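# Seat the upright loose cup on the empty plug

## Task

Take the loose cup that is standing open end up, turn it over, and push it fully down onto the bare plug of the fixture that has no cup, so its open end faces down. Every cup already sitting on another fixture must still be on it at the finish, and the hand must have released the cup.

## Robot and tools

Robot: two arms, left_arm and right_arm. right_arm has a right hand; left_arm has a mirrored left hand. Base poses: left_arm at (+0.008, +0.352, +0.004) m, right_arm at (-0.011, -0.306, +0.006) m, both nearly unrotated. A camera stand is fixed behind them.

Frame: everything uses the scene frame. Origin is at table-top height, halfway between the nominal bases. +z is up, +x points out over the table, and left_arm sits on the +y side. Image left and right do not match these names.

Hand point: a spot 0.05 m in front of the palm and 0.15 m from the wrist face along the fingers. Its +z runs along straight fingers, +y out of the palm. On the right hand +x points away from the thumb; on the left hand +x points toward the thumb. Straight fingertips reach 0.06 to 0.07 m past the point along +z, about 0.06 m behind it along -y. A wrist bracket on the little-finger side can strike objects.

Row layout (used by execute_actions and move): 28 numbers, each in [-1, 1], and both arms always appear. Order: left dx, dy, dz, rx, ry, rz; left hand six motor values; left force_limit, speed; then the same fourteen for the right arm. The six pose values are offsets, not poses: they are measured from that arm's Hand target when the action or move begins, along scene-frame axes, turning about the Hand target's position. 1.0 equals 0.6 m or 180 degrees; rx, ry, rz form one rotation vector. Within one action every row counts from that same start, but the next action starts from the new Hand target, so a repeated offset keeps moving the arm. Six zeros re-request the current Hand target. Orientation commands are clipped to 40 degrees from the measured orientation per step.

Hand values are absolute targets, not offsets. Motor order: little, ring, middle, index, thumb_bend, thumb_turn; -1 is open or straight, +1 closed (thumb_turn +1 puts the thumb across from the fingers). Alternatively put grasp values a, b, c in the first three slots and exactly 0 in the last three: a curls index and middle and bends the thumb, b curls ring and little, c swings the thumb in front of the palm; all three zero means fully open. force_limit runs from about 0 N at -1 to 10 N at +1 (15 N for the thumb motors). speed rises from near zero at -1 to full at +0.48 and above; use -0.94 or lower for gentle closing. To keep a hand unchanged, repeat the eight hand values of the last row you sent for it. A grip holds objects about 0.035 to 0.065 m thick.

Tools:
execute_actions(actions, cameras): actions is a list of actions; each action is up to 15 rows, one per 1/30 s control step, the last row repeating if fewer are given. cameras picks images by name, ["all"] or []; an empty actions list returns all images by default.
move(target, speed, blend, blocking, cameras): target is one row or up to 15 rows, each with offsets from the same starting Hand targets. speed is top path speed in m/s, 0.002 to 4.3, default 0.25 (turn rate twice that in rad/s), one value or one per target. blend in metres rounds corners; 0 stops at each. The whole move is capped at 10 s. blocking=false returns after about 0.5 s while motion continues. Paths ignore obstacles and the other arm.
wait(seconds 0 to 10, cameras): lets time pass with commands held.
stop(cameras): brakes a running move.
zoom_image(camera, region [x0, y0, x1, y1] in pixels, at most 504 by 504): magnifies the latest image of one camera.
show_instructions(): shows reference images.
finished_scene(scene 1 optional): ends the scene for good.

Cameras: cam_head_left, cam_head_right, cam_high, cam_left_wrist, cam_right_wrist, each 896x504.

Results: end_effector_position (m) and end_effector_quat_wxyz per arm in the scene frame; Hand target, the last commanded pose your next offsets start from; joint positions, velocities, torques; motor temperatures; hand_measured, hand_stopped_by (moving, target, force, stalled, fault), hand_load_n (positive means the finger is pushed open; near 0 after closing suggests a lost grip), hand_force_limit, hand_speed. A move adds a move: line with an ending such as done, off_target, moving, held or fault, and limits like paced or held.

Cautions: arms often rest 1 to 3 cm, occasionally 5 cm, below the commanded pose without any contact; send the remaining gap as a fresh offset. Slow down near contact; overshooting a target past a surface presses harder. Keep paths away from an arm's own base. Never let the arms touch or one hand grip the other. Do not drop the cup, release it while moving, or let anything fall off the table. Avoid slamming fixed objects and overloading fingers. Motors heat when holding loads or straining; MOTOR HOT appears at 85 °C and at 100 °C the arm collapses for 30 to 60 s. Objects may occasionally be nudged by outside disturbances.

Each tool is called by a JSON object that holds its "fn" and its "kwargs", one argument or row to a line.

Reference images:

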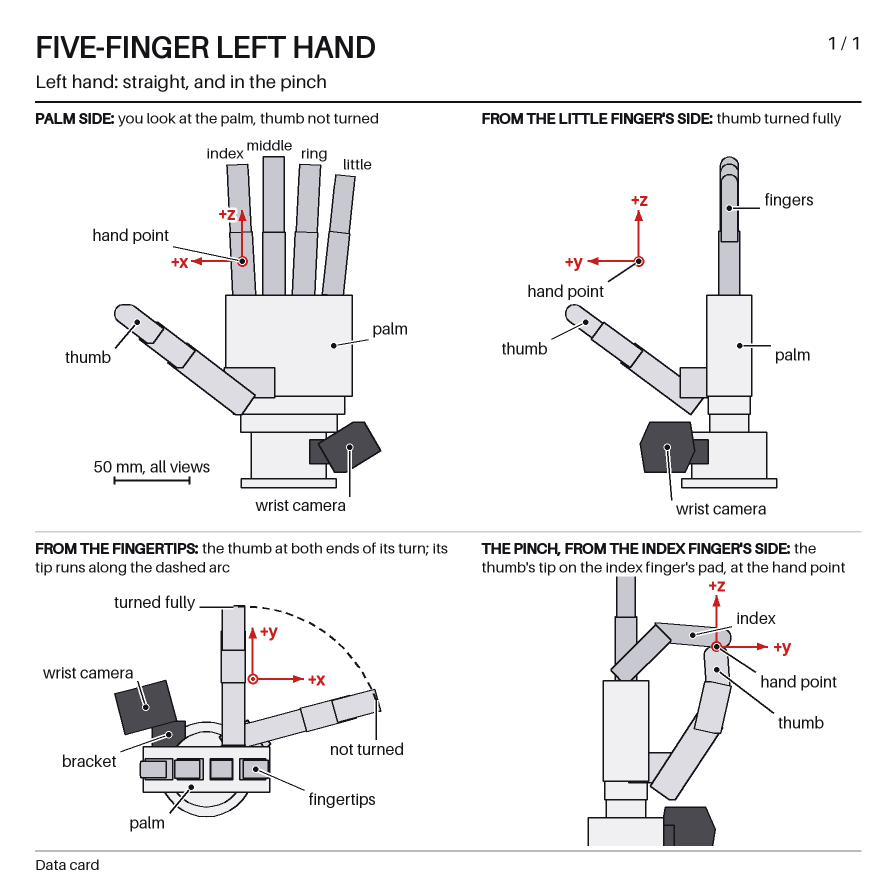

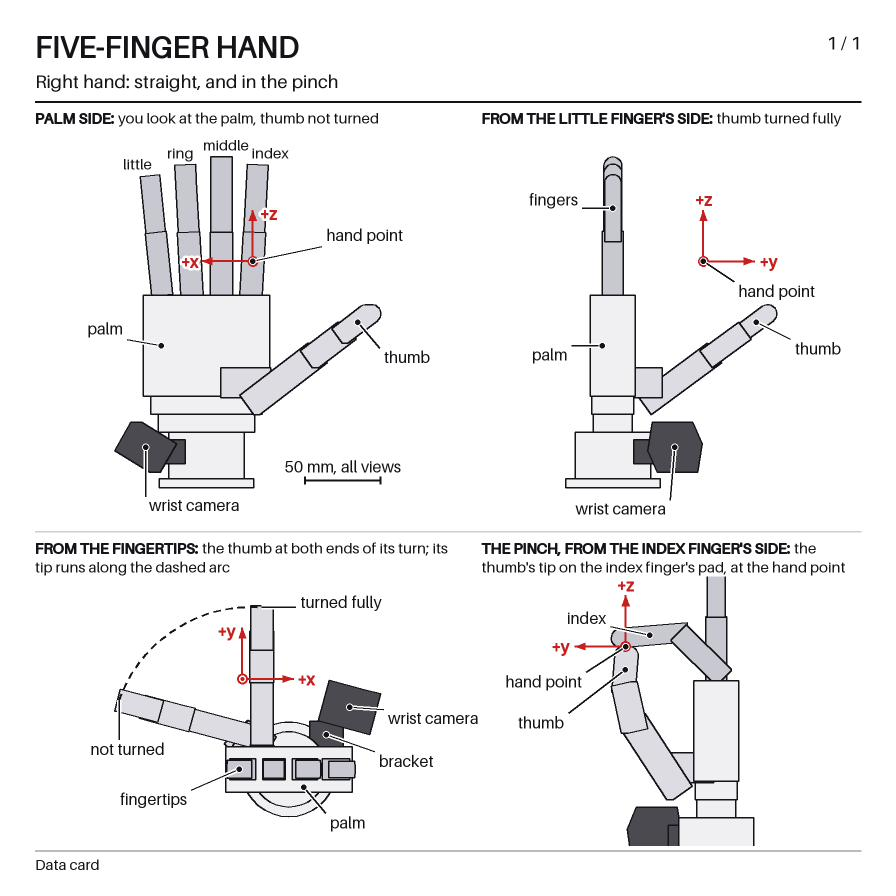

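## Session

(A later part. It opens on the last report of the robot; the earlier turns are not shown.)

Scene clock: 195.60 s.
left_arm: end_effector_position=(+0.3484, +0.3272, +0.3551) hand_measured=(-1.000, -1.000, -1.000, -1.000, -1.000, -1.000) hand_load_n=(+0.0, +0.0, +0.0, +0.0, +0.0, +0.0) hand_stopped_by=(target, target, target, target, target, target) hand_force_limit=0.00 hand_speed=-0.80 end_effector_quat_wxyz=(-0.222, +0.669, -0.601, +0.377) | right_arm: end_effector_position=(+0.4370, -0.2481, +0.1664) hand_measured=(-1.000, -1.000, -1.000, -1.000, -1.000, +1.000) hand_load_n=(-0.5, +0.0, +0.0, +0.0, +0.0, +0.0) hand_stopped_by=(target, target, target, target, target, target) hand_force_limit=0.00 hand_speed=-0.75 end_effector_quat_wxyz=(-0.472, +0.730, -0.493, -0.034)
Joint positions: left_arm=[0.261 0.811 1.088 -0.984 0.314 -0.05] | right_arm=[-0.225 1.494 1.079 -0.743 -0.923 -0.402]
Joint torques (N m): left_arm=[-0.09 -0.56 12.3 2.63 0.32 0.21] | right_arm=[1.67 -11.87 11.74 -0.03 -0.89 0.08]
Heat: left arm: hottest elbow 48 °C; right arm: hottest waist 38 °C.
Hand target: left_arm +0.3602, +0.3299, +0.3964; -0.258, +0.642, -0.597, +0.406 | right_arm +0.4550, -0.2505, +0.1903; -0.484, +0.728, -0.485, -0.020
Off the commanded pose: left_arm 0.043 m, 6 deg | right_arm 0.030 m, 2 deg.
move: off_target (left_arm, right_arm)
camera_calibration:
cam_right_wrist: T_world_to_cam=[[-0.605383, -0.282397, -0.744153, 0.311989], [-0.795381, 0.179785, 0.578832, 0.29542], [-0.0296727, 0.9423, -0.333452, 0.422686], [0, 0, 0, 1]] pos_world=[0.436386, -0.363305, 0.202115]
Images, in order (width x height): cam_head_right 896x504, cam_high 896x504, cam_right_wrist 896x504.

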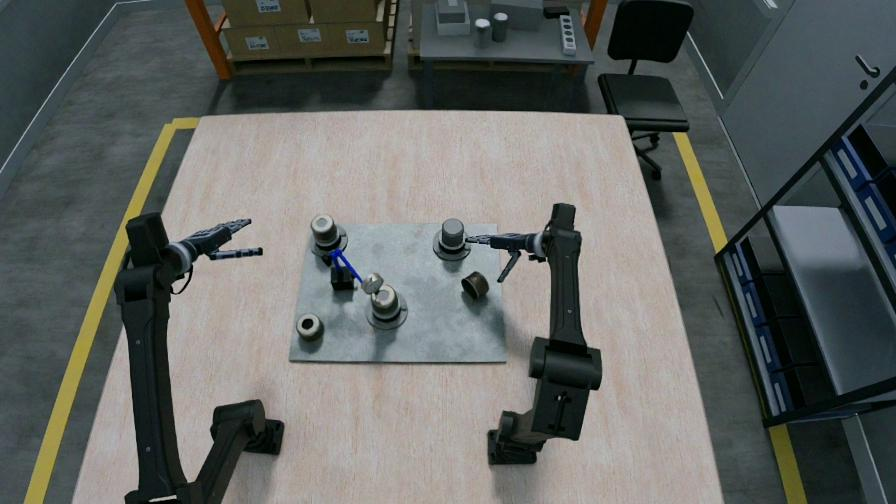

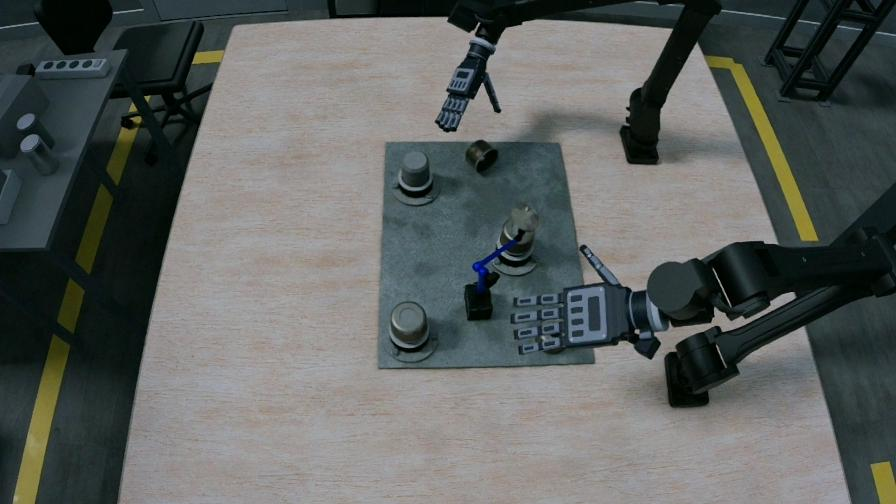

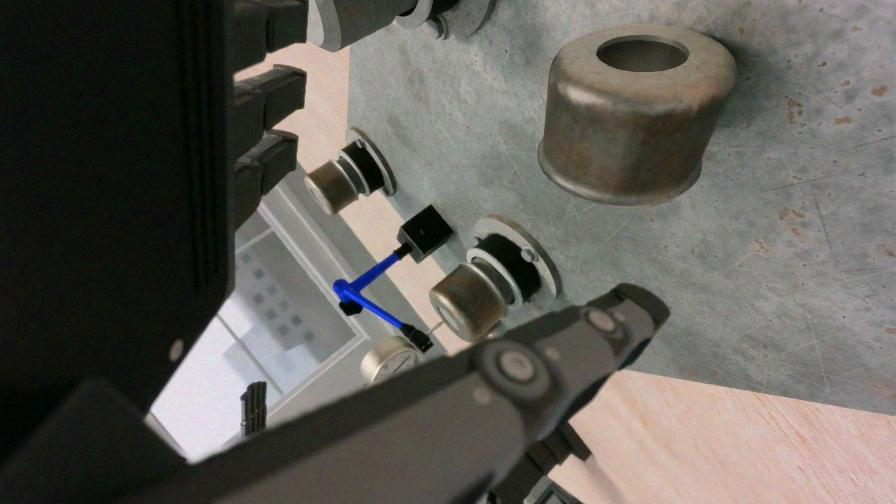

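{"fn": "move", "kwargs": {
  "target": [0,0,0,0,0,0,-1,-1,-1,-1,-1,-1,0,-0.8, -0.015,-0.006,-0.104,0,0,0,-1,-1,-1,-1,-1,1,0.0,-0.75],
  "cameras": ["cam_right_wrist"],
  "speed": 0.15
}}

{"fn": "zoom_image", "kwargs": {
  "camera": "cam_right_wrist",
  "region": [440, 30, 760, 280]
}}

Scene clock: 200.53 s.
left_arm: end_effector_position=(+0.3484, +0.3272, +0.3551) hand_measured=(-1.000, -1.000, -1.000, -1.000, -1.000, -1.000) hand_load_n=(+0.0, +0.0, +0.0, -0.5, +0.0, +0.0) hand_stopped_by=(target, target, target, target, target, target) hand_force_limit=0.00 hand_speed=-0.80 end_effector_quat_wxyz=(-0.222, +0.669, -0.601, +0.377) | right_arm: end_effector_position=(+0.4384, -0.2479, +0.1217) hand_measured=(-1.000, -1.000, -1.000, -1.000, -1.000, +1.000) hand_load_n=(+0.0, +0.0, -0.5, +0.0, +0.0, +0.0) hand_stopped_by=(target, target, target, target, target, target) hand_force_limit=0.00 hand_speed=-0.75 end_effector_quat_wxyz=(-0.473, +0.729, -0.493, -0.036)
Joint positions: left_arm=[0.261 0.811 1.088 -0.984 0.314 -0.05] | right_arm=[-0.225 1.556 1.018 -0.621 -0.928 -0.402]
Joint torques (N m): left_arm=[0.97 -1.55 12.51 2.66 0.37 0.23] | right_arm=[1.08 -12.63 7.15 1.4 -0.89 -0.14]
Heat: left arm: hottest elbow 48 °C; right arm: hottest waist 38 °C.
Hand target: left_arm +0.3602, +0.3299, +0.3964; -0.258, +0.642, -0.597, +0.406 | right_arm +0.4460, -0.2541, +0.1279; -0.484, +0.728, -0.485, -0.020
Off the commanded pose: left_arm 0.043 m, 6 deg | right_arm 0.012 m, 2 deg.
move: off_target (left_arm, right_arm)
camera_calibration:
cam_right_wrist: T_world_to_cam=[[-0.606385, -0.279942, -0.744265, 0.280747], [-0.794524, 0.17555, 0.581303, 0.320641], [-0.0320761, 0.94383, -0.328872, 0.408462], [0, 0, 0, 1]] pos_world=[0.438099, -0.363215, 0.156892]
Images, in order (width x height): cam_right_wrist 896x504.

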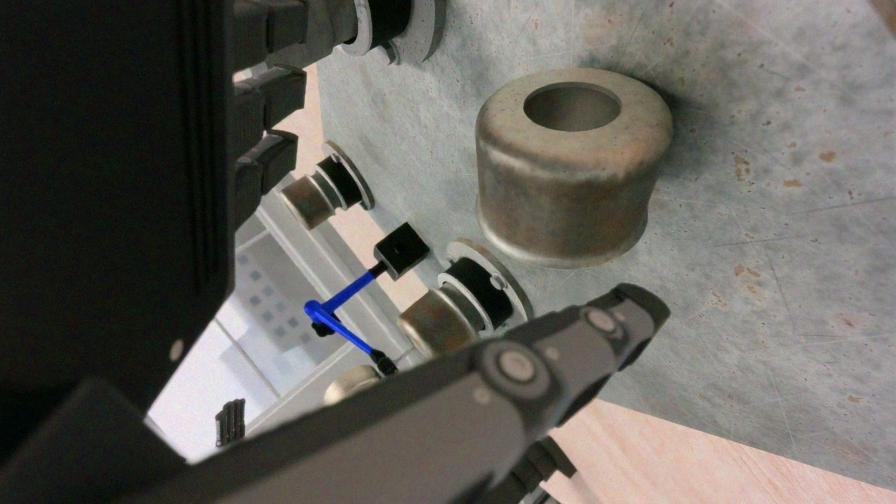

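Scaled by 1.575 from the camera's 896x504 image, which has a finer 1280x720 frame.

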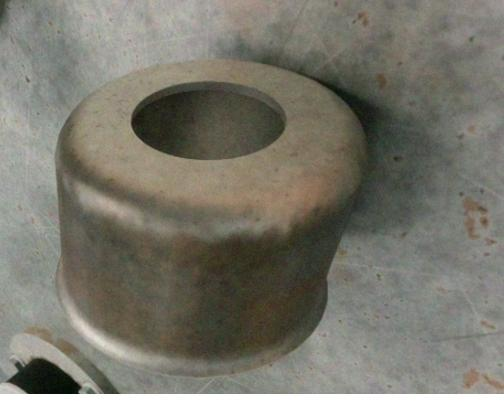

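{"fn": "move", "kwargs": {
  "target": [0,0,0,0,0,0,-1,-1,-1,-1,-1,-1,0,-0.8, 0,0,-0.075,0,0,0,-1,-1,-1,-1,-1,1,0.0,-0.75],
  "cameras": ["cam_right_wrist"],
  "speed": 0.12
}}

{"fn": "zoom_image", "kwargs": {
  "camera": "cam_right_wrist",
  "region": [320, 60, 720, 360]
}}

Scene clock: 203.30 s.
left_arm: end_effector_position=(+0.3484, +0.3272, +0.3551) hand_measured=(-1.000, -1.000, -1.000, -1.000, -1.000, -1.000) hand_load_n=(+0.0, +0.0, +0.0, +0.0, +0.0, +0.0) hand_stopped_by=(target, target, target, target, target, target) hand_force_limit=0.00 hand_speed=-0.80 end_effector_quat_wxyz=(-0.222, +0.669, -0.601, +0.377) | right_arm: end_effector_position=(+0.4380, -0.2478, +0.0780) hand_measured=(-1.000, -1.000, -1.000, -1.000, -1.000, +1.000) hand_load_n=(+0.0, +0.0, +0.0, +0.0, +0.0, +0.0) hand_stopped_by=(target, target, target, target, target, target) hand_force_limit=0.00 hand_speed=-0.75 end_effector_quat_wxyz=(-0.474, +0.730, -0.492, -0.035)
Joint positions: left_arm=[0.261 0.811 1.088 -0.984 0.314 -0.05] | right_arm=[-0.225 1.624 0.963 -0.496 -0.928 -0.402]
Joint torques (N m): left_arm=[0.67 -1.61 12.26 2.41 0.4 0.21] | right_arm=[1.08 -12.86 6.56 1.42 -0.88 -0.14]
Heat: left arm: hottest elbow 48 °C; right arm: hottest waist 38 °C.
Hand target: left_arm +0.3602, +0.3299, +0.3964; -0.258, +0.642, -0.597, +0.406 | right_arm +0.4460, -0.2541, +0.0829; -0.484, +0.728, -0.485, -0.020
Off the commanded pose: left_arm 0.043 m, 6 deg | right_arm 0.011 m, 2 deg.
move: off_target (left_arm, right_arm)
camera_calibration:
cam_right_wrist: T_world_to_cam=[[-0.604127, -0.280397, -0.745927, 0.24698], [-0.796282, 0.175913, 0.578783, 0.346811], [-0.0310704, 0.943627, -0.329549, 0.393542], [0, 0, 0, 1]] pos_world=[0.437594, -0.363113, 0.113192]
Images, in order (width x height): cam_right_wrist 896x504.

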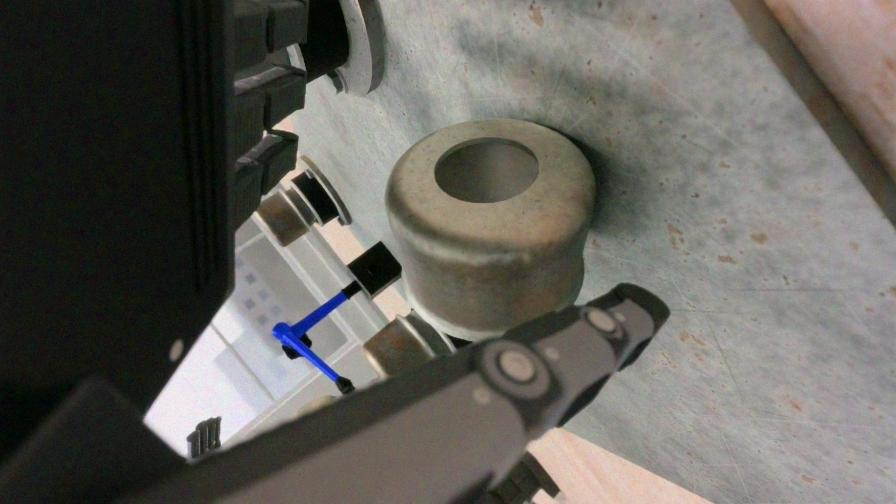

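Scaled by 1.260 from the camera's 896x504 image, which has a finer 1280x720 frame.

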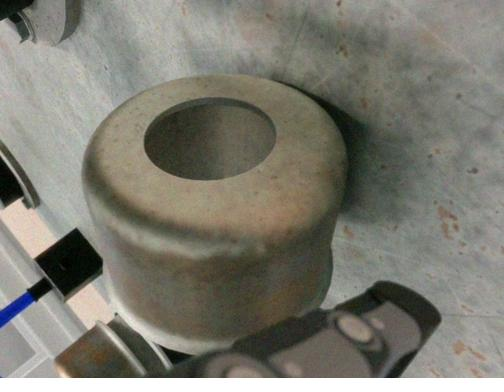

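{"fn": "move", "kwargs": {
  "target": [
    [0,0,0,0,0,0,-1,-1,-1,-1,-1,-1,0,-0.8, -0.005,0.03,0.067,0,0,0,-1,-1,-1,-1,-1,1,0.0,-0.75],
    [0,0,0,0,0,0,-1,-1,-1,-1,-1,-1,0,-0.8, -0.005,0.03,-0.02,0,0,0,-1,-1,-1,-1,-1,1,0.0,-0.75]
  ],
  "cameras": ["cam_right_wrist"],
  "speed": 0.15
}}

{"fn": "zoom_image", "kwargs": {
  "camera": "cam_right_wrist",
  "region": [320, 60, 720, 360]
}}

Scene clock: 207.80 s.
left_arm: end_effector_position=(+0.3484, +0.3272, +0.3551) hand_measured=(-1.000, -1.000, -1.000, -1.000, -1.000, -1.000) hand_load_n=(+0.0, +0.0, +0.0, +0.0, +0.0, +0.0) hand_stopped_by=(target, target, target, target, target, target) hand_force_limit=0.00 hand_speed=-0.80 end_effector_quat_wxyz=(-0.222, +0.669, -0.601, +0.377) | right_arm: end_effector_position=(+0.4344, -0.2369, +0.0647) hand_measured=(-1.000, -1.000, -1.000, -1.000, -1.000, +1.000) hand_load_n=(+0.0, +0.0, +0.0, +0.0, +0.5, -0.5) hand_stopped_by=(target, target, target, target, target, target) hand_force_limit=0.00 hand_speed=-0.75 end_effector_quat_wxyz=(-0.477, +0.730, -0.487, -0.030)
Joint positions: left_arm=[0.261 0.811 1.088 -0.984 0.314 -0.05] | right_arm=[-0.204 1.629 0.918 -0.407 -0.923 -0.371]
Joint torques (N m): left_arm=[0.26 -0.85 12.1 2.26 0.38 0.19] | right_arm=[2.49 -12.86 6.5 1.54 -0.43 0.15]
Heat: left arm: hottest elbow 48 °C; right arm: hottest waist 38 °C.
Hand target: left_arm +0.3602, +0.3299, +0.3964; -0.258, +0.642, -0.597, +0.406 | right_arm +0.4430, -0.2361, +0.0709; -0.484, +0.728, -0.485, -0.020
Off the commanded pose: left_arm 0.043 m, 6 deg | right_arm 0.011 m, 1 deg.
move: off_target (left_arm, right_arm)
camera_calibration:
cam_right_wrist: T_world_to_cam=[[-0.591505, -0.281955, -0.755396, 0.232633], [-0.805796, 0.173548, 0.566192, 0.354055], [-0.0285431, 0.943601, -0.329853, 0.377769], [0, 0, 0, 1]] pos_world=[0.433682, -0.352317, 0.0998751]
Images, in order (width x height): cam_right_wrist 896x504.

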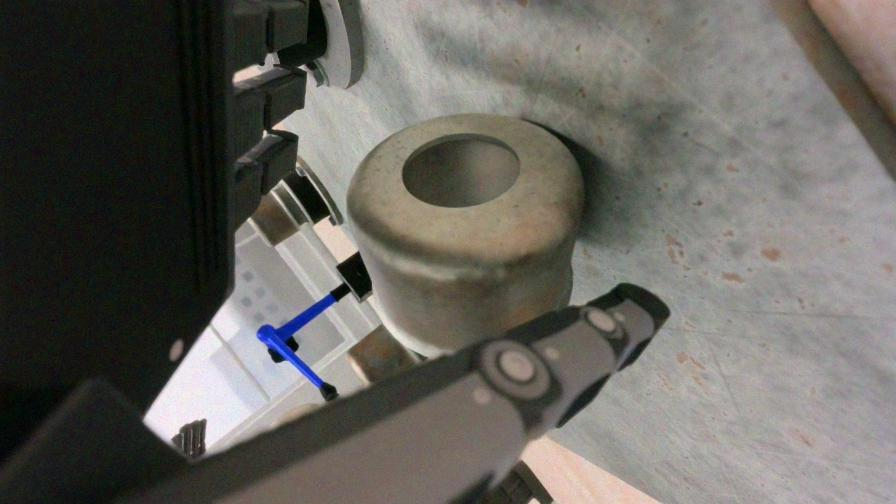

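Scaled by 1.260 from the camera's 896x504 image, which has a finer 1280x720 frame.

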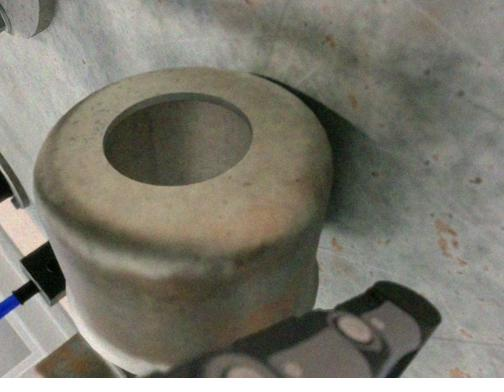

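{"fn": "execute_actions", "kwargs": {
  "actions": [
    [[0,0,0,0,0,0,-1,-1,-1,-1,-1,-1,0,-0.8, 0,0,0,0,0,0,-1,-1,-0.55,-0.55,-0.85,1,0.0,-0.7]],
    [[0,0,0,0,0,0,-1,-1,-1,-1,-1,-1,0,-0.8, 0,0,0,0,0,0,-1,-1,0.2,0.2,-0.8,1,0.0,-0.9]],
    [[0,0,0,0,0,0,-1,-1,-1,-1,-1,-1,0,-0.8, 0,0,0,0,0,0,-1,-1,0.2,0.2,-0.8,1,0.0,-0.9]],
    [[0,0,0,0,0,0,-1,-1,-1,-1,-1,-1,0,-0.8, 0,0,0,0,0,0,-1,-1,0.2,0.2,-0.8,1,0.0,-0.9]],
    [[0,0,0,0,0,0,-1,-1,-1,-1,-1,-1,0,-0.8, 0,0,0,0,0,0,-1,-1,0.2,0.2,-0.8,1,0.0,-0.9]]
  ],
  "cameras": ["cam_right_wrist"]
}}

Scene clock: 211.67 s.
left_arm: end_effector_position=(+0.3484, +0.3272, +0.3551) hand_measured=(-1.000, -1.000, -1.000, -1.000, -1.000, -1.000) hand_load_n=(+0.0, +0.0, +0.0, +0.0, +0.0, +0.0) hand_stopped_by=(target, target, target, target, target, target) hand_force_limit=0.00 hand_speed=-0.80 end_effector_quat_wxyz=(-0.222, +0.669, -0.601, +0.377) | right_arm: end_effector_position=(+0.4354, -0.2366, +0.0641) hand_measured=(-1.000, -1.000, -0.288, -0.270, -0.802, +1.000) hand_load_n=(-0.5, +0.0, +2.5, +7.5, +10.0, -1.0) hand_stopped_by=(target, target, force, force, target, target) hand_force_limit=0.00 hand_speed=-0.90 end_effector_quat_wxyz=(-0.478, +0.731, -0.487, -0.028)
Joint positions: left_arm=[0.261 0.811 1.088 -0.984 0.314 -0.05] | right_arm=[-0.202 1.63 0.918 -0.401 -0.922 -0.37]
Joint torques (N m): left_arm=[0.85 -0.67 12.26 2.62 0.38 0.17] | right_arm=[2.43 -12.92 6.52 1.35 -0.45 0.13]
Heat: left arm: hottest elbow 49 °C; right arm: hottest waist 38 °C.
Hand target: left_arm +0.3602, +0.3299, +0.3964; -0.258, +0.642, -0.597, +0.406 | right_arm +0.4430, -0.2361, +0.0709; -0.484, +0.728, -0.485, -0.020
Off the commanded pose: left_arm 0.043 m, 6 deg | right_arm 0.010 m, 1 deg.
Step readings (end_effector_position of left_arm | right_arm):
0: (+0.3484, +0.3272, +0.3551) | (+0.4344, -0.2369, +0.0647)
1: (+0.3484, +0.3272, +0.3551) | (+0.4344, -0.2369, +0.0647)
2: (+0.3484, +0.3272, +0.3551) | (+0.4344, -0.2369, +0.0647)
4: (+0.3484, +0.3272, +0.3551) | (+0.4344, -0.2369, +0.0647)
8: (+0.3484, +0.3272, +0.3551) | (+0.4344, -0.2369, +0.0647)
15: (+0.3484, +0.3272, +0.3551) | (+0.4344, -0.2369, +0.0647)
16: (+0.3484, +0.3272, +0.3551) | (+0.4344, -0.2369, +0.0647)
17: (+0.3484, +0.3272, +0.3551) | (+0.4344, -0.2369, +0.0647)
19: (+0.3484, +0.3272, +0.3551) | (+0.4344, -0.2369, +0.0647)
23: (+0.3484, +0.3272, +0.3551) | (+0.4344, -0.2369, +0.0647)
30: (+0.3484, +0.3272, +0.3551) | (+0.4344, -0.2369, +0.0647)
31: (+0.3484, +0.3272, +0.3551) | (+0.4344, -0.2369, +0.0647)
32: (+0.3484, +0.3272, +0.3551) | (+0.4344, -0.2369, +0.0647)
34: (+0.3484, +0.3272, +0.3551) | (+0.4344, -0.2369, +0.0647)
38: (+0.3484, +0.3272, +0.3551) | (+0.4344, -0.2369, +0.0647)
45: (+0.3484, +0.3272, +0.3551) | (+0.4355, -0.2360, +0.0658)
46: (+0.3484, +0.3272, +0.3551) | (+0.4357, -0.2361, +0.0658)
47: (+0.3484, +0.3272, +0.3551) | (+0.4360, -0.2362, +0.0658)
49: (+0.3484, +0.3272, +0.3551) | (+0.4351, -0.2361, +0.0652)
53: (+0.3484, +0.3272, +0.3551) | (+0.4354, -0.2366, +0.0641)
60: (+0.3484, +0.3272, +0.3551) | (+0.4354, -0.2366, +0.0641)
61: (+0.3484, +0.3272, +0.3551) | (+0.4354, -0.2366, +0.0641)
62: (+0.3484, +0.3272, +0.3551) | (+0.4354, -0.2366, +0.0641)
64: (+0.3484, +0.3272, +0.3551) | (+0.4354, -0.2366, +0.0641)
68: (+0.3484, +0.3272, +0.3551) | (+0.4354, -0.2366, +0.0641)
75: (+0.3484, +0.3272, +0.3551) | (+0.4354, -0.2366, +0.0641)
camera_calibration:
cam_right_wrist: T_world_to_cam=[[-0.589165, -0.283225, -0.756748, 0.231632], [-0.807543, 0.174478, 0.56341, 0.35643], [-0.0275359, 0.943049, -0.331513, 0.376787], [0, 0, 0, 1]] pos_world=[0.434677, -0.351914, 0.0993806]
Images, in order (width x height): cam_right_wrist 896x504.

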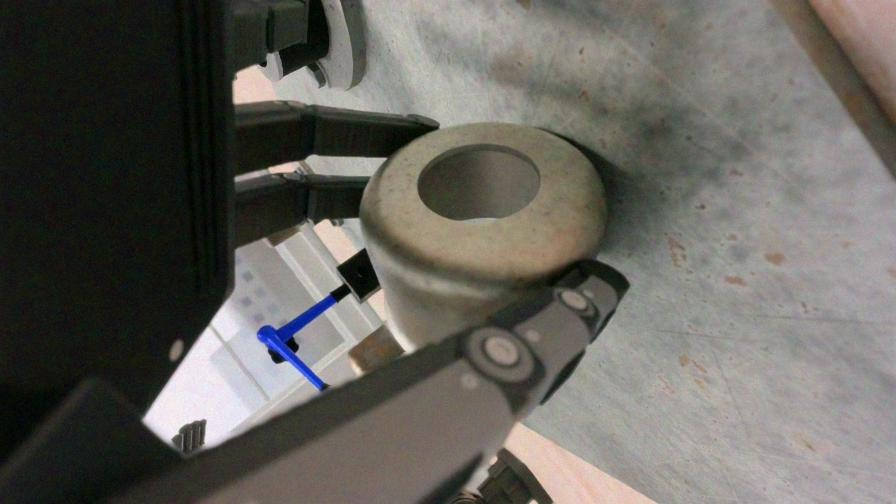

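{"fn": "execute_actions", "kwargs": {
  "actions": [
    [[0,0,0,0,0,0,-1,-1,-1,-1,-1,-1,0,-0.8, 0,0,0,0,0,0,-1,-1,0.25,0.2,-0.8,1,-0.15,-0.92]]
  ],
  "cameras": []
}}

{"fn": "move", "kwargs": {
  "target": [
    [0,0,0,0,0,0,-1,-1,-1,-1,-1,-1,0,-0.8, 0,0,0.15,0,0,0,-1,-1,0.25,0.2,-0.8,1,-0.15,-0.92],
    [0,0,0,0,0,0,-1,-1,-1,-1,-1,-1,0,-0.8, 0.09,0.08,0.23,-0.395,-0.305,0,-1,-1,0.25,0.2,-0.8,1,-0.15,-0.92]
  ],
  "cameras": ["cam_right_wrist", "cam_head_right", "cam_high"],
  "speed": [0.12, 0.22],
  "blend": [0.02, 0]
}}

Scene clock: 214.10 s.
left_arm: end_effector_position=(+0.3484, +0.3272, +0.3551) hand_measured=(-1.000, -1.000, -1.000, -1.000, -1.000, -1.000) hand_load_n=(+0.0, +0.0, +0.0, +0.0, +0.0, -0.5) hand_stopped_by=(target, target, target, target, target, target) hand_force_limit=0.00 hand_speed=-0.80 end_effector_quat_wxyz=(-0.222, +0.669, -0.601, +0.377) | right_arm: end_effector_position=(+0.4354, -0.2366, +0.0641) hand_measured=(-1.000, -1.000, -0.284, -0.270, -0.804, +1.000) hand_load_n=(+0.0, +0.0, +4.5, +6.5, +11.0, -1.0) hand_stopped_by=(target, target, force, force, target, target) hand_force_limit=-0.15 hand_speed=-0.92 end_effector_quat_wxyz=(-0.478, +0.731, -0.487, -0.028)
Joint positions: left_arm=[0.261 0.811 1.088 -0.984 0.314 -0.05] | right_arm=[-0.202 1.63 0.918 -0.401 -0.922 -0.37]
Joint torques (N m): left_arm=[-0.09 -1.2 12.31 2.71 0.37 0.2] | right_arm=[2.43 -12.92 6.5 1.32 -0.45 0.14]
Heat: left arm: hottest elbow 49 °C; right arm: hottest waist 38 °C.
Hand target: left_arm +0.3602, +0.3299, +0.3964; -0.258, +0.642, -0.597, +0.406 | right_arm +0.4430, -0.2361, +0.0709; -0.484, +0.728, -0.485, -0.020
Off the commanded pose: left_arm 0.043 m, 6 deg | right_arm 0.010 m, 1 deg.
Step readings (end_effector_position of left_arm | right_arm):
0: (+0.3484, +0.3272, +0.3551) | (+0.4354, -0.2366, +0.0641)
1: (+0.3484, +0.3272, +0.3551) | (+0.4354, -0.2366, +0.0641)
2: (+0.3484, +0.3272, +0.3551) | (+0.4354, -0.2366, +0.0641)
4: (+0.3484, +0.3272, +0.3551) | (+0.4361, -0.2367, +0.0645)
8: (+0.3484, +0.3272, +0.3551) | (+0.4354, -0.2366, +0.0641)
15: (+0.3484, +0.3272, +0.3551) | (+0.4354, -0.2366, +0.0641)
No camera images: "cameras" was empty.

Scene clock: 219.53 s.
left_arm: end_effector_position=(+0.3484, +0.3272, +0.3551) hand_measured=(-1.000, -1.000, -1.000, -1.000, -1.000, -1.000) hand_load_n=(+0.0, +0.0, +0.0, +0.0, +0.0, +0.0) hand_stopped_by=(target, target, target, target, target, target) hand_force_limit=0.00 hand_speed=-0.80 end_effector_quat_wxyz=(-0.222, +0.669, -0.601, +0.377) | right_arm: end_effector_position=(+0.4859, -0.1892, +0.1840) hand_measured=(-1.000, -1.000, -0.284, -0.270, -0.804, +1.000) hand_load_n=(+0.0, +0.0, +4.5, +6.5, +11.5, +1.0) hand_stopped_by=(target, target, force, force, target, target) hand_force_limit=-0.15 hand_speed=-0.92 end_effector_quat_wxyz=(-0.142, +0.815, -0.154, +0.541)
Joint positions: left_arm=[0.261 0.811 1.088 -0.984 0.314 -0.05] | right_arm=[0.416 1.233 0.742 0.086 0.318 -0.994]
Joint torques (N m): left_arm=[0.15 -0.62 12.27 2.71 0.4 0.22] | right_arm=[2.43 -9.11 8.75 3.59 0.25 -0.41]
Heat: left arm: hottest elbow 49 °C; right arm: hottest waist 38 °C.
Hand target: left_arm +0.3602, +0.3299, +0.3964; -0.258, +0.642, -0.597, +0.406 | right_arm +0.4970, -0.1881, +0.2089; -0.145, +0.795, -0.145, +0.571
Off the commanded pose: left_arm 0.043 m, 6 deg | right_arm 0.027 m, 4 deg.
move: off_target (left_arm, right_arm)
camera_calibration:
cam_right_wrist: T_world_to_cam=[[-0.0367474, -0.989178, -0.142044, -0.149554], [-0.8062, 0.113336, -0.580686, 0.519675], [0.590501, 0.0931774, -0.80164, -0.00134142], [0, 0, 0, 1]] pos_world=[0.414259, -0.206708, 0.27945]
Images, in order (width x height): cam_head_right 896x504, cam_high 896x504, cam_right_wrist 896x504.

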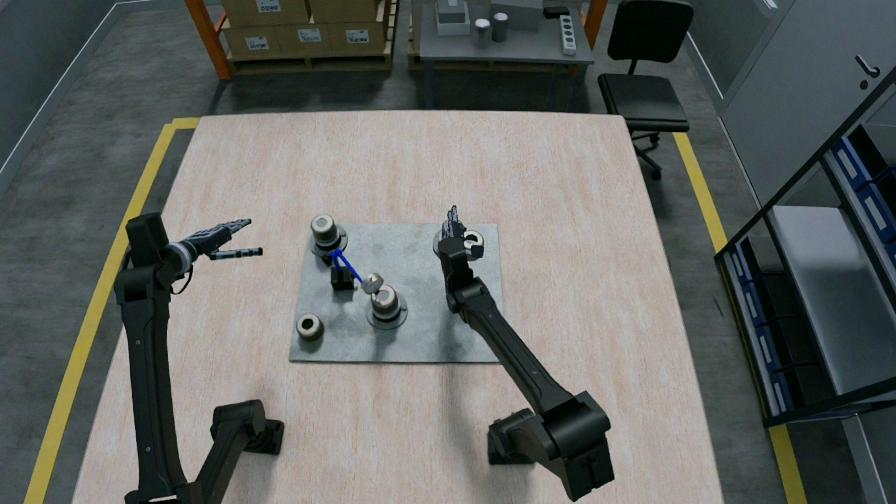

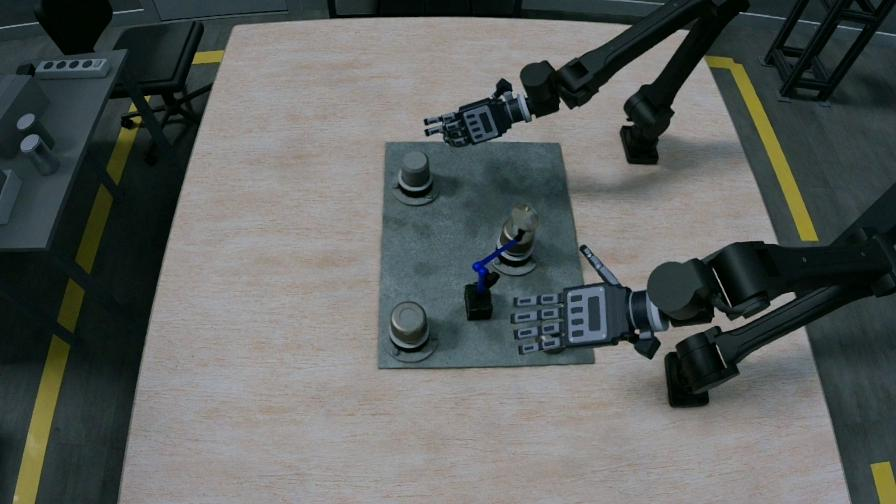

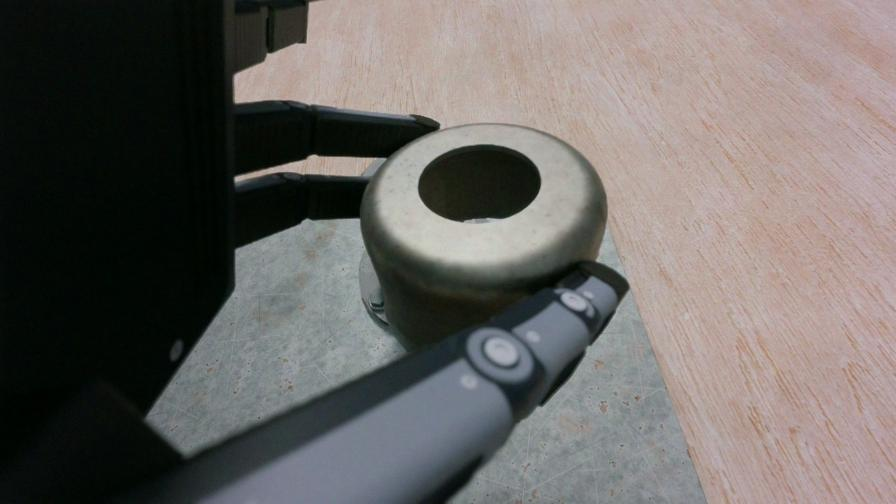

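{"fn": "zoom_image", "kwargs": {
  "camera": "cam_right_wrist",
  "region": [340, 100, 640, 360]
}}

{"fn": "zoom_image", "kwargs": {
  "camera": "cam_high",
  "region": [390, 80, 510, 180]
}}

{"fn": "zoom_image", "kwargs": {
  "camera": "cam_head_right",
  "region": [420, 200, 520, 280]
}}

Scaled by 1.680 from the camera's 896x504 image, which has a finer 1280x720 frame.

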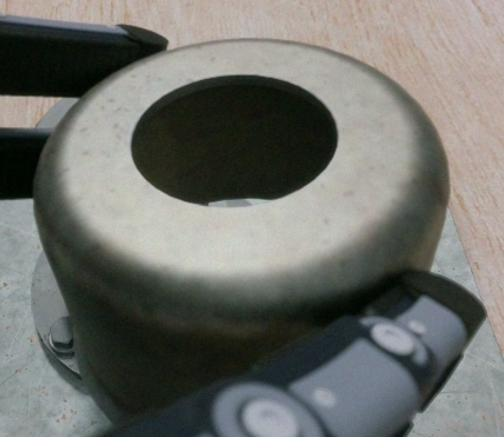

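Scaled by 4.200 from the camera's 896x504 image, which has a finer 1280x720 frame.

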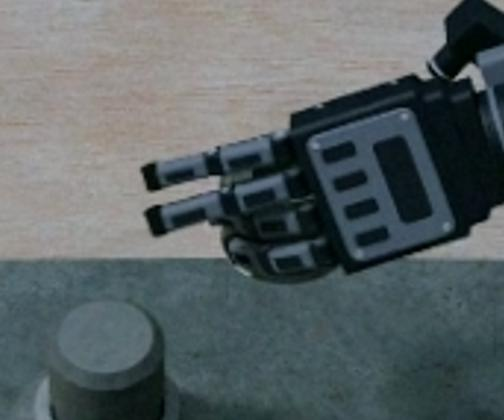

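Scaled by 5.040 from the camera's 896x504 image, which has a finer 1280x720 frame.

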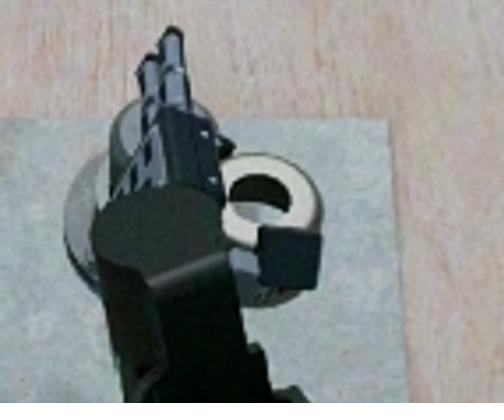

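{"fn": "move", "kwargs": {
  "target": [0,0,0,0,0,0,-1,-1,-1,-1,-1,-1,0,-0.8, 0.143,0.0735,-0.055,-0.014,-0.024,0,-1,-1,0.25,0.2,-0.8,1,-0.15,-0.92],
  "cameras": ["cam_right_wrist", "cam_head_right", "cam_head_left", "cam_high"],
  "speed": 0.15
}}

{"fn": "zoom_image", "kwargs": {
  "camera": "cam_right_wrist",
  "region": [240, 60, 744, 404]
}}

{"fn": "zoom_image", "kwargs": {
  "camera": "cam_head_right",
  "region": [400, 180, 520, 280]
}}

{"fn": "zoom_image", "kwargs": {
  "camera": "cam_high",
  "region": [370, 110, 490, 220]
}}

{"fn": "zoom_image", "kwargs": {
  "camera": "cam_head_left",
  "region": [380, 180, 500, 280]
}}

Scene clock: 229.60 s.
left_arm: end_effector_position=(+0.3484, +0.3272, +0.3551) hand_measured=(-1.000, -1.000, -1.000, -1.000, -1.000, -1.000) hand_load_n=(+0.0, +0.0, +0.0, +0.0, +0.0, +0.0) hand_stopped_by=(target, target, target, target, target, target) hand_force_limit=0.00 hand_speed=-0.80 end_effector_quat_wxyz=(-0.222, +0.669, -0.601, +0.377) | right_arm: end_effector_position=(+0.5210, -0.1749, +0.1210) hand_measured=(-1.000, -1.000, -0.282, -0.270, -0.804, +1.000) hand_load_n=(+0.0, +0.0, +0.0, -1.5, +17.0, -0.5) hand_stopped_by=(target, target, force, force, target, target) hand_force_limit=-0.15 hand_speed=-0.92 end_effector_quat_wxyz=(-0.088, +0.821, -0.131, +0.548)
Joint positions: left_arm=[0.261 0.811 1.088 -0.984 0.314 -0.05] | right_arm=[0.451 1.478 0.77 0.278 0.412 -1.072]
Joint torques (N m): left_arm=[0.85 -0.85 11.99 2.54 0.34 0.21] | right_arm=[2.14 -8 16.03 5.42 -0.7 -0.27]
Heat: left arm: hottest elbow 49 °C; right arm: hottest waist 38 °C.
Hand target: left_arm +0.3602, +0.3299, +0.3964; -0.258, +0.642, -0.597, +0.406 | right_arm +0.5828, -0.1440, +0.1759; -0.133, +0.776, -0.127, +0.604
Off the commanded pose: left_arm 0.043 m, 6 deg | right_arm 0.088 m, 10 deg.
move: off_target (left_arm, right_arm)
camera_calibration:
cam_right_wrist: T_world_to_cam=[[-0.05765, -0.998033, -0.0246269, -0.147836], [-0.80744, 0.0611196, -0.586775, 0.501926], [0.587126, -0.0139429, -0.809376, -0.0899402], [0, 0, 0, 1]] pos_world=[0.449559, -0.179477, 0.218082]
Images, in order (width x height): cam_head_left 896x504, cam_head_right 896x504, cam_high 896x504, cam_right_wrist 896x504.

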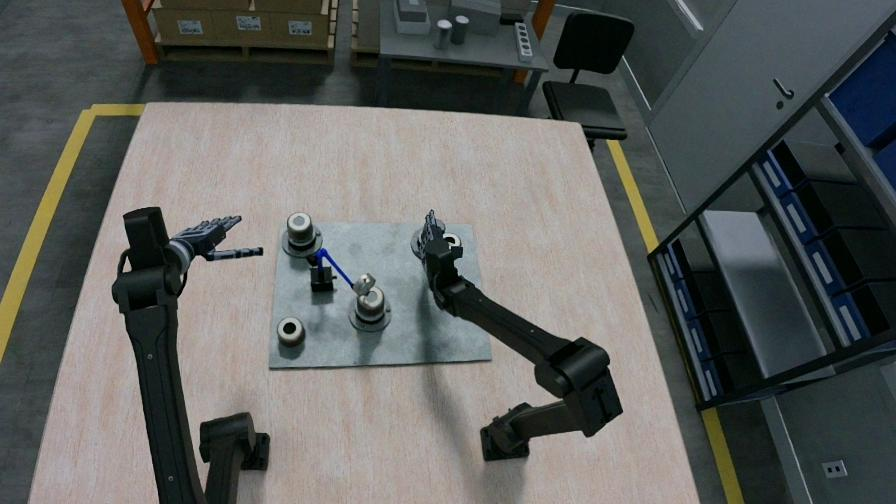

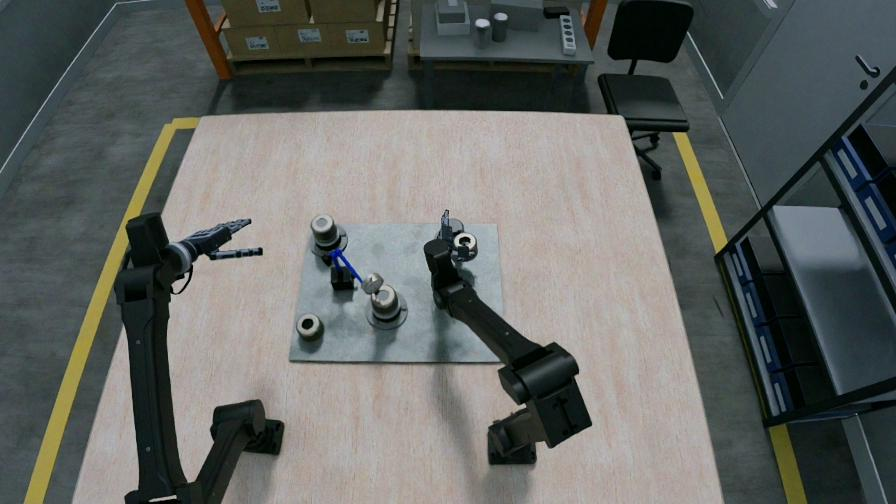

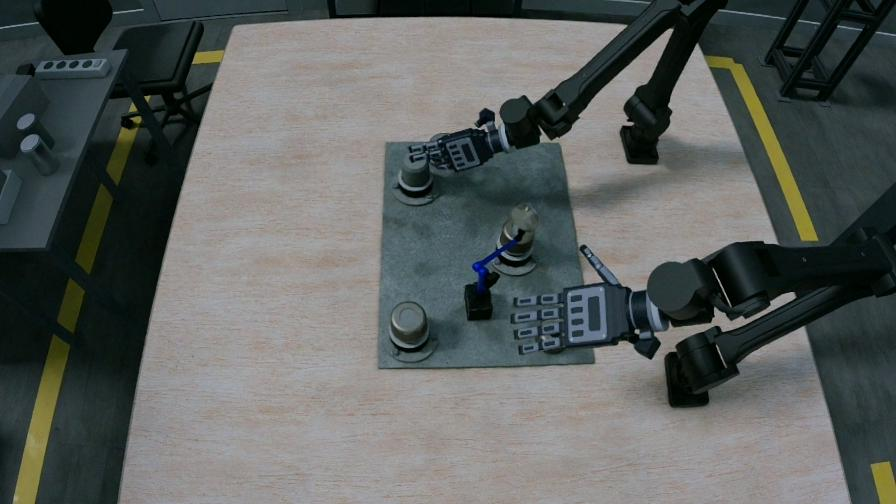

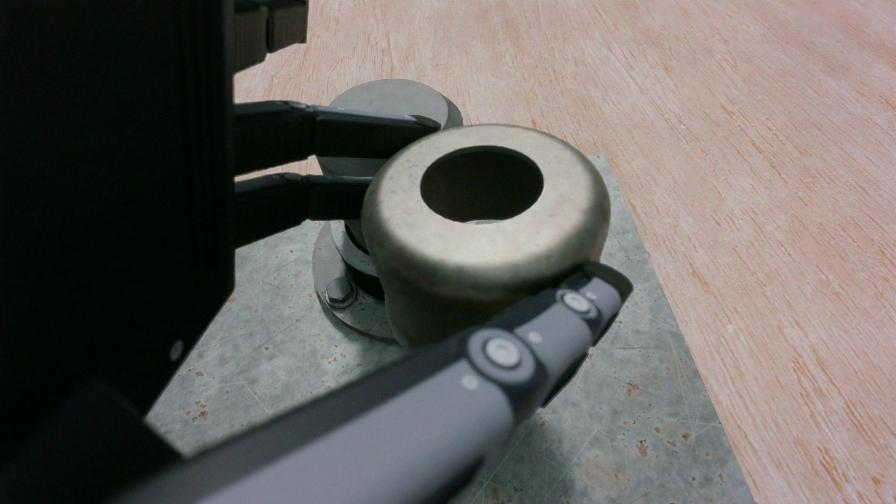

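Scaled by 1.000.

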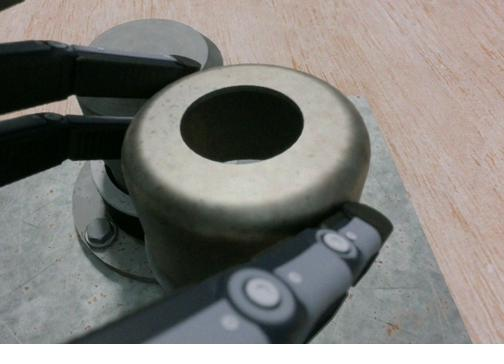

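Scaled by 4.200 from the camera's 896x504 image, which has a finer 1280x720 frame.

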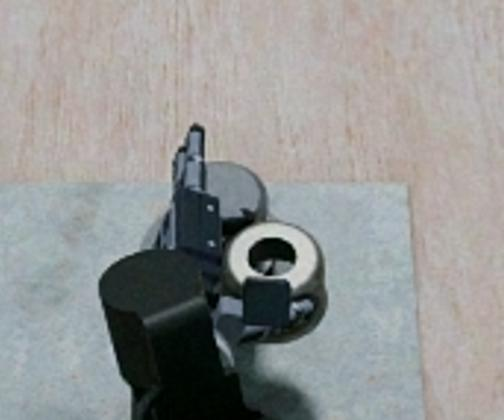

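Scaled by 4.200 from the camera's 896x504 image, which has a finer 1280x720 frame.

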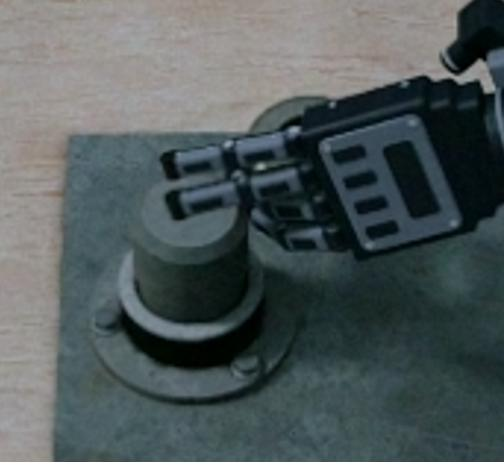

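Scaled by 4.200 from the camera's 896x504 image, which has a finer 1280x720 frame.

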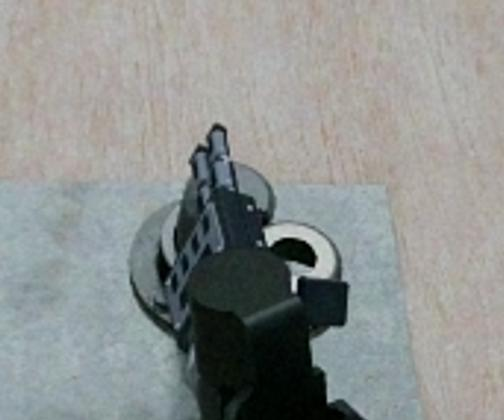

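{"fn": "move", "kwargs": {
  "target": [0,0,0,0,0,0,-1,-1,-1,-1,-1,-1,0,-0.8, -0.138,-0.06,0.023,0,0,0,-1,-1,0.25,0.2,-0.8,1,-0.15,-0.92],
  "cameras": ["cam_right_wrist"],
  "speed": 0.2
}}

Scene clock: 231.67 s.
left_arm: end_effector_position=(+0.3484, +0.3272, +0.3551) hand_measured=(-1.000, -1.000, -1.000, -1.000, -1.000, -1.000) hand_load_n=(+0.0, +0.0, +0.0, -0.5, +0.0, +0.0) hand_stopped_by=(target, target, target, target, target, target) hand_force_limit=0.00 hand_speed=-0.80 end_effector_quat_wxyz=(-0.222, +0.669, -0.601, +0.377) | right_arm: end_effector_position=(+0.4927, -0.1838, +0.1591) hand_measured=(-1.000, -1.000, -0.284, -0.270, -0.804, +1.000) hand_load_n=(+0.0, +0.0, +4.0, +6.0, +11.0, +1.5) hand_stopped_by=(target, target, force, force, target, target) hand_force_limit=-0.15 hand_speed=-0.92 end_effector_quat_wxyz=(-0.122, +0.798, -0.130, +0.576)
Joint positions: left_arm=[0.261 0.811 1.088 -0.984 0.314 -0.05] | right_arm=[0.45 1.317 0.676 0.305 0.381 -1.072]
Joint torques (N m): left_arm=[-0.15 -2.2 12.22 2.61 0.34 0.17] | right_arm=[2.37 -11.28 8.13 2.88 -0.03 -0.26]
Heat: left arm: hottest elbow 49 °C; right arm: hottest waist 38 °C.
Hand target: left_arm +0.3602, +0.3299, +0.3964; -0.258, +0.642, -0.597, +0.406 | right_arm +0.5000, -0.1800, +0.1897; -0.133, +0.776, -0.127, +0.604
Off the commanded pose: left_arm 0.043 m, 6 deg | right_arm 0.032 m, 4 deg.
move: off_target (left_arm, right_arm)
camera_calibration:
cam_right_wrist: T_world_to_cam=[[-0.0265539, -0.996484, -0.0794702, -0.163756], [-0.759426, 0.0718052, -0.646619, 0.489802], [0.650052, 0.0431814, -0.758662, -0.071168], [0, 0, 0, 1]] pos_world=[0.413883, -0.195278, 0.249709]
Images, in order (width x height): cam_right_wrist 896x504.

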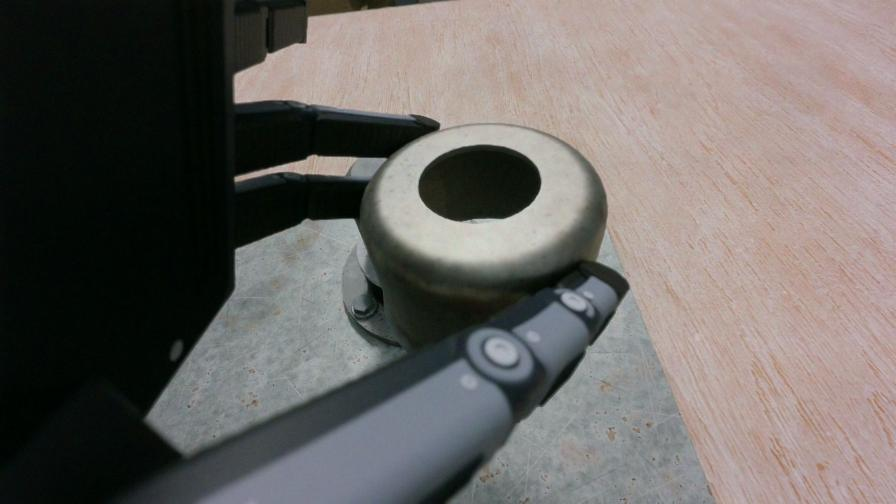

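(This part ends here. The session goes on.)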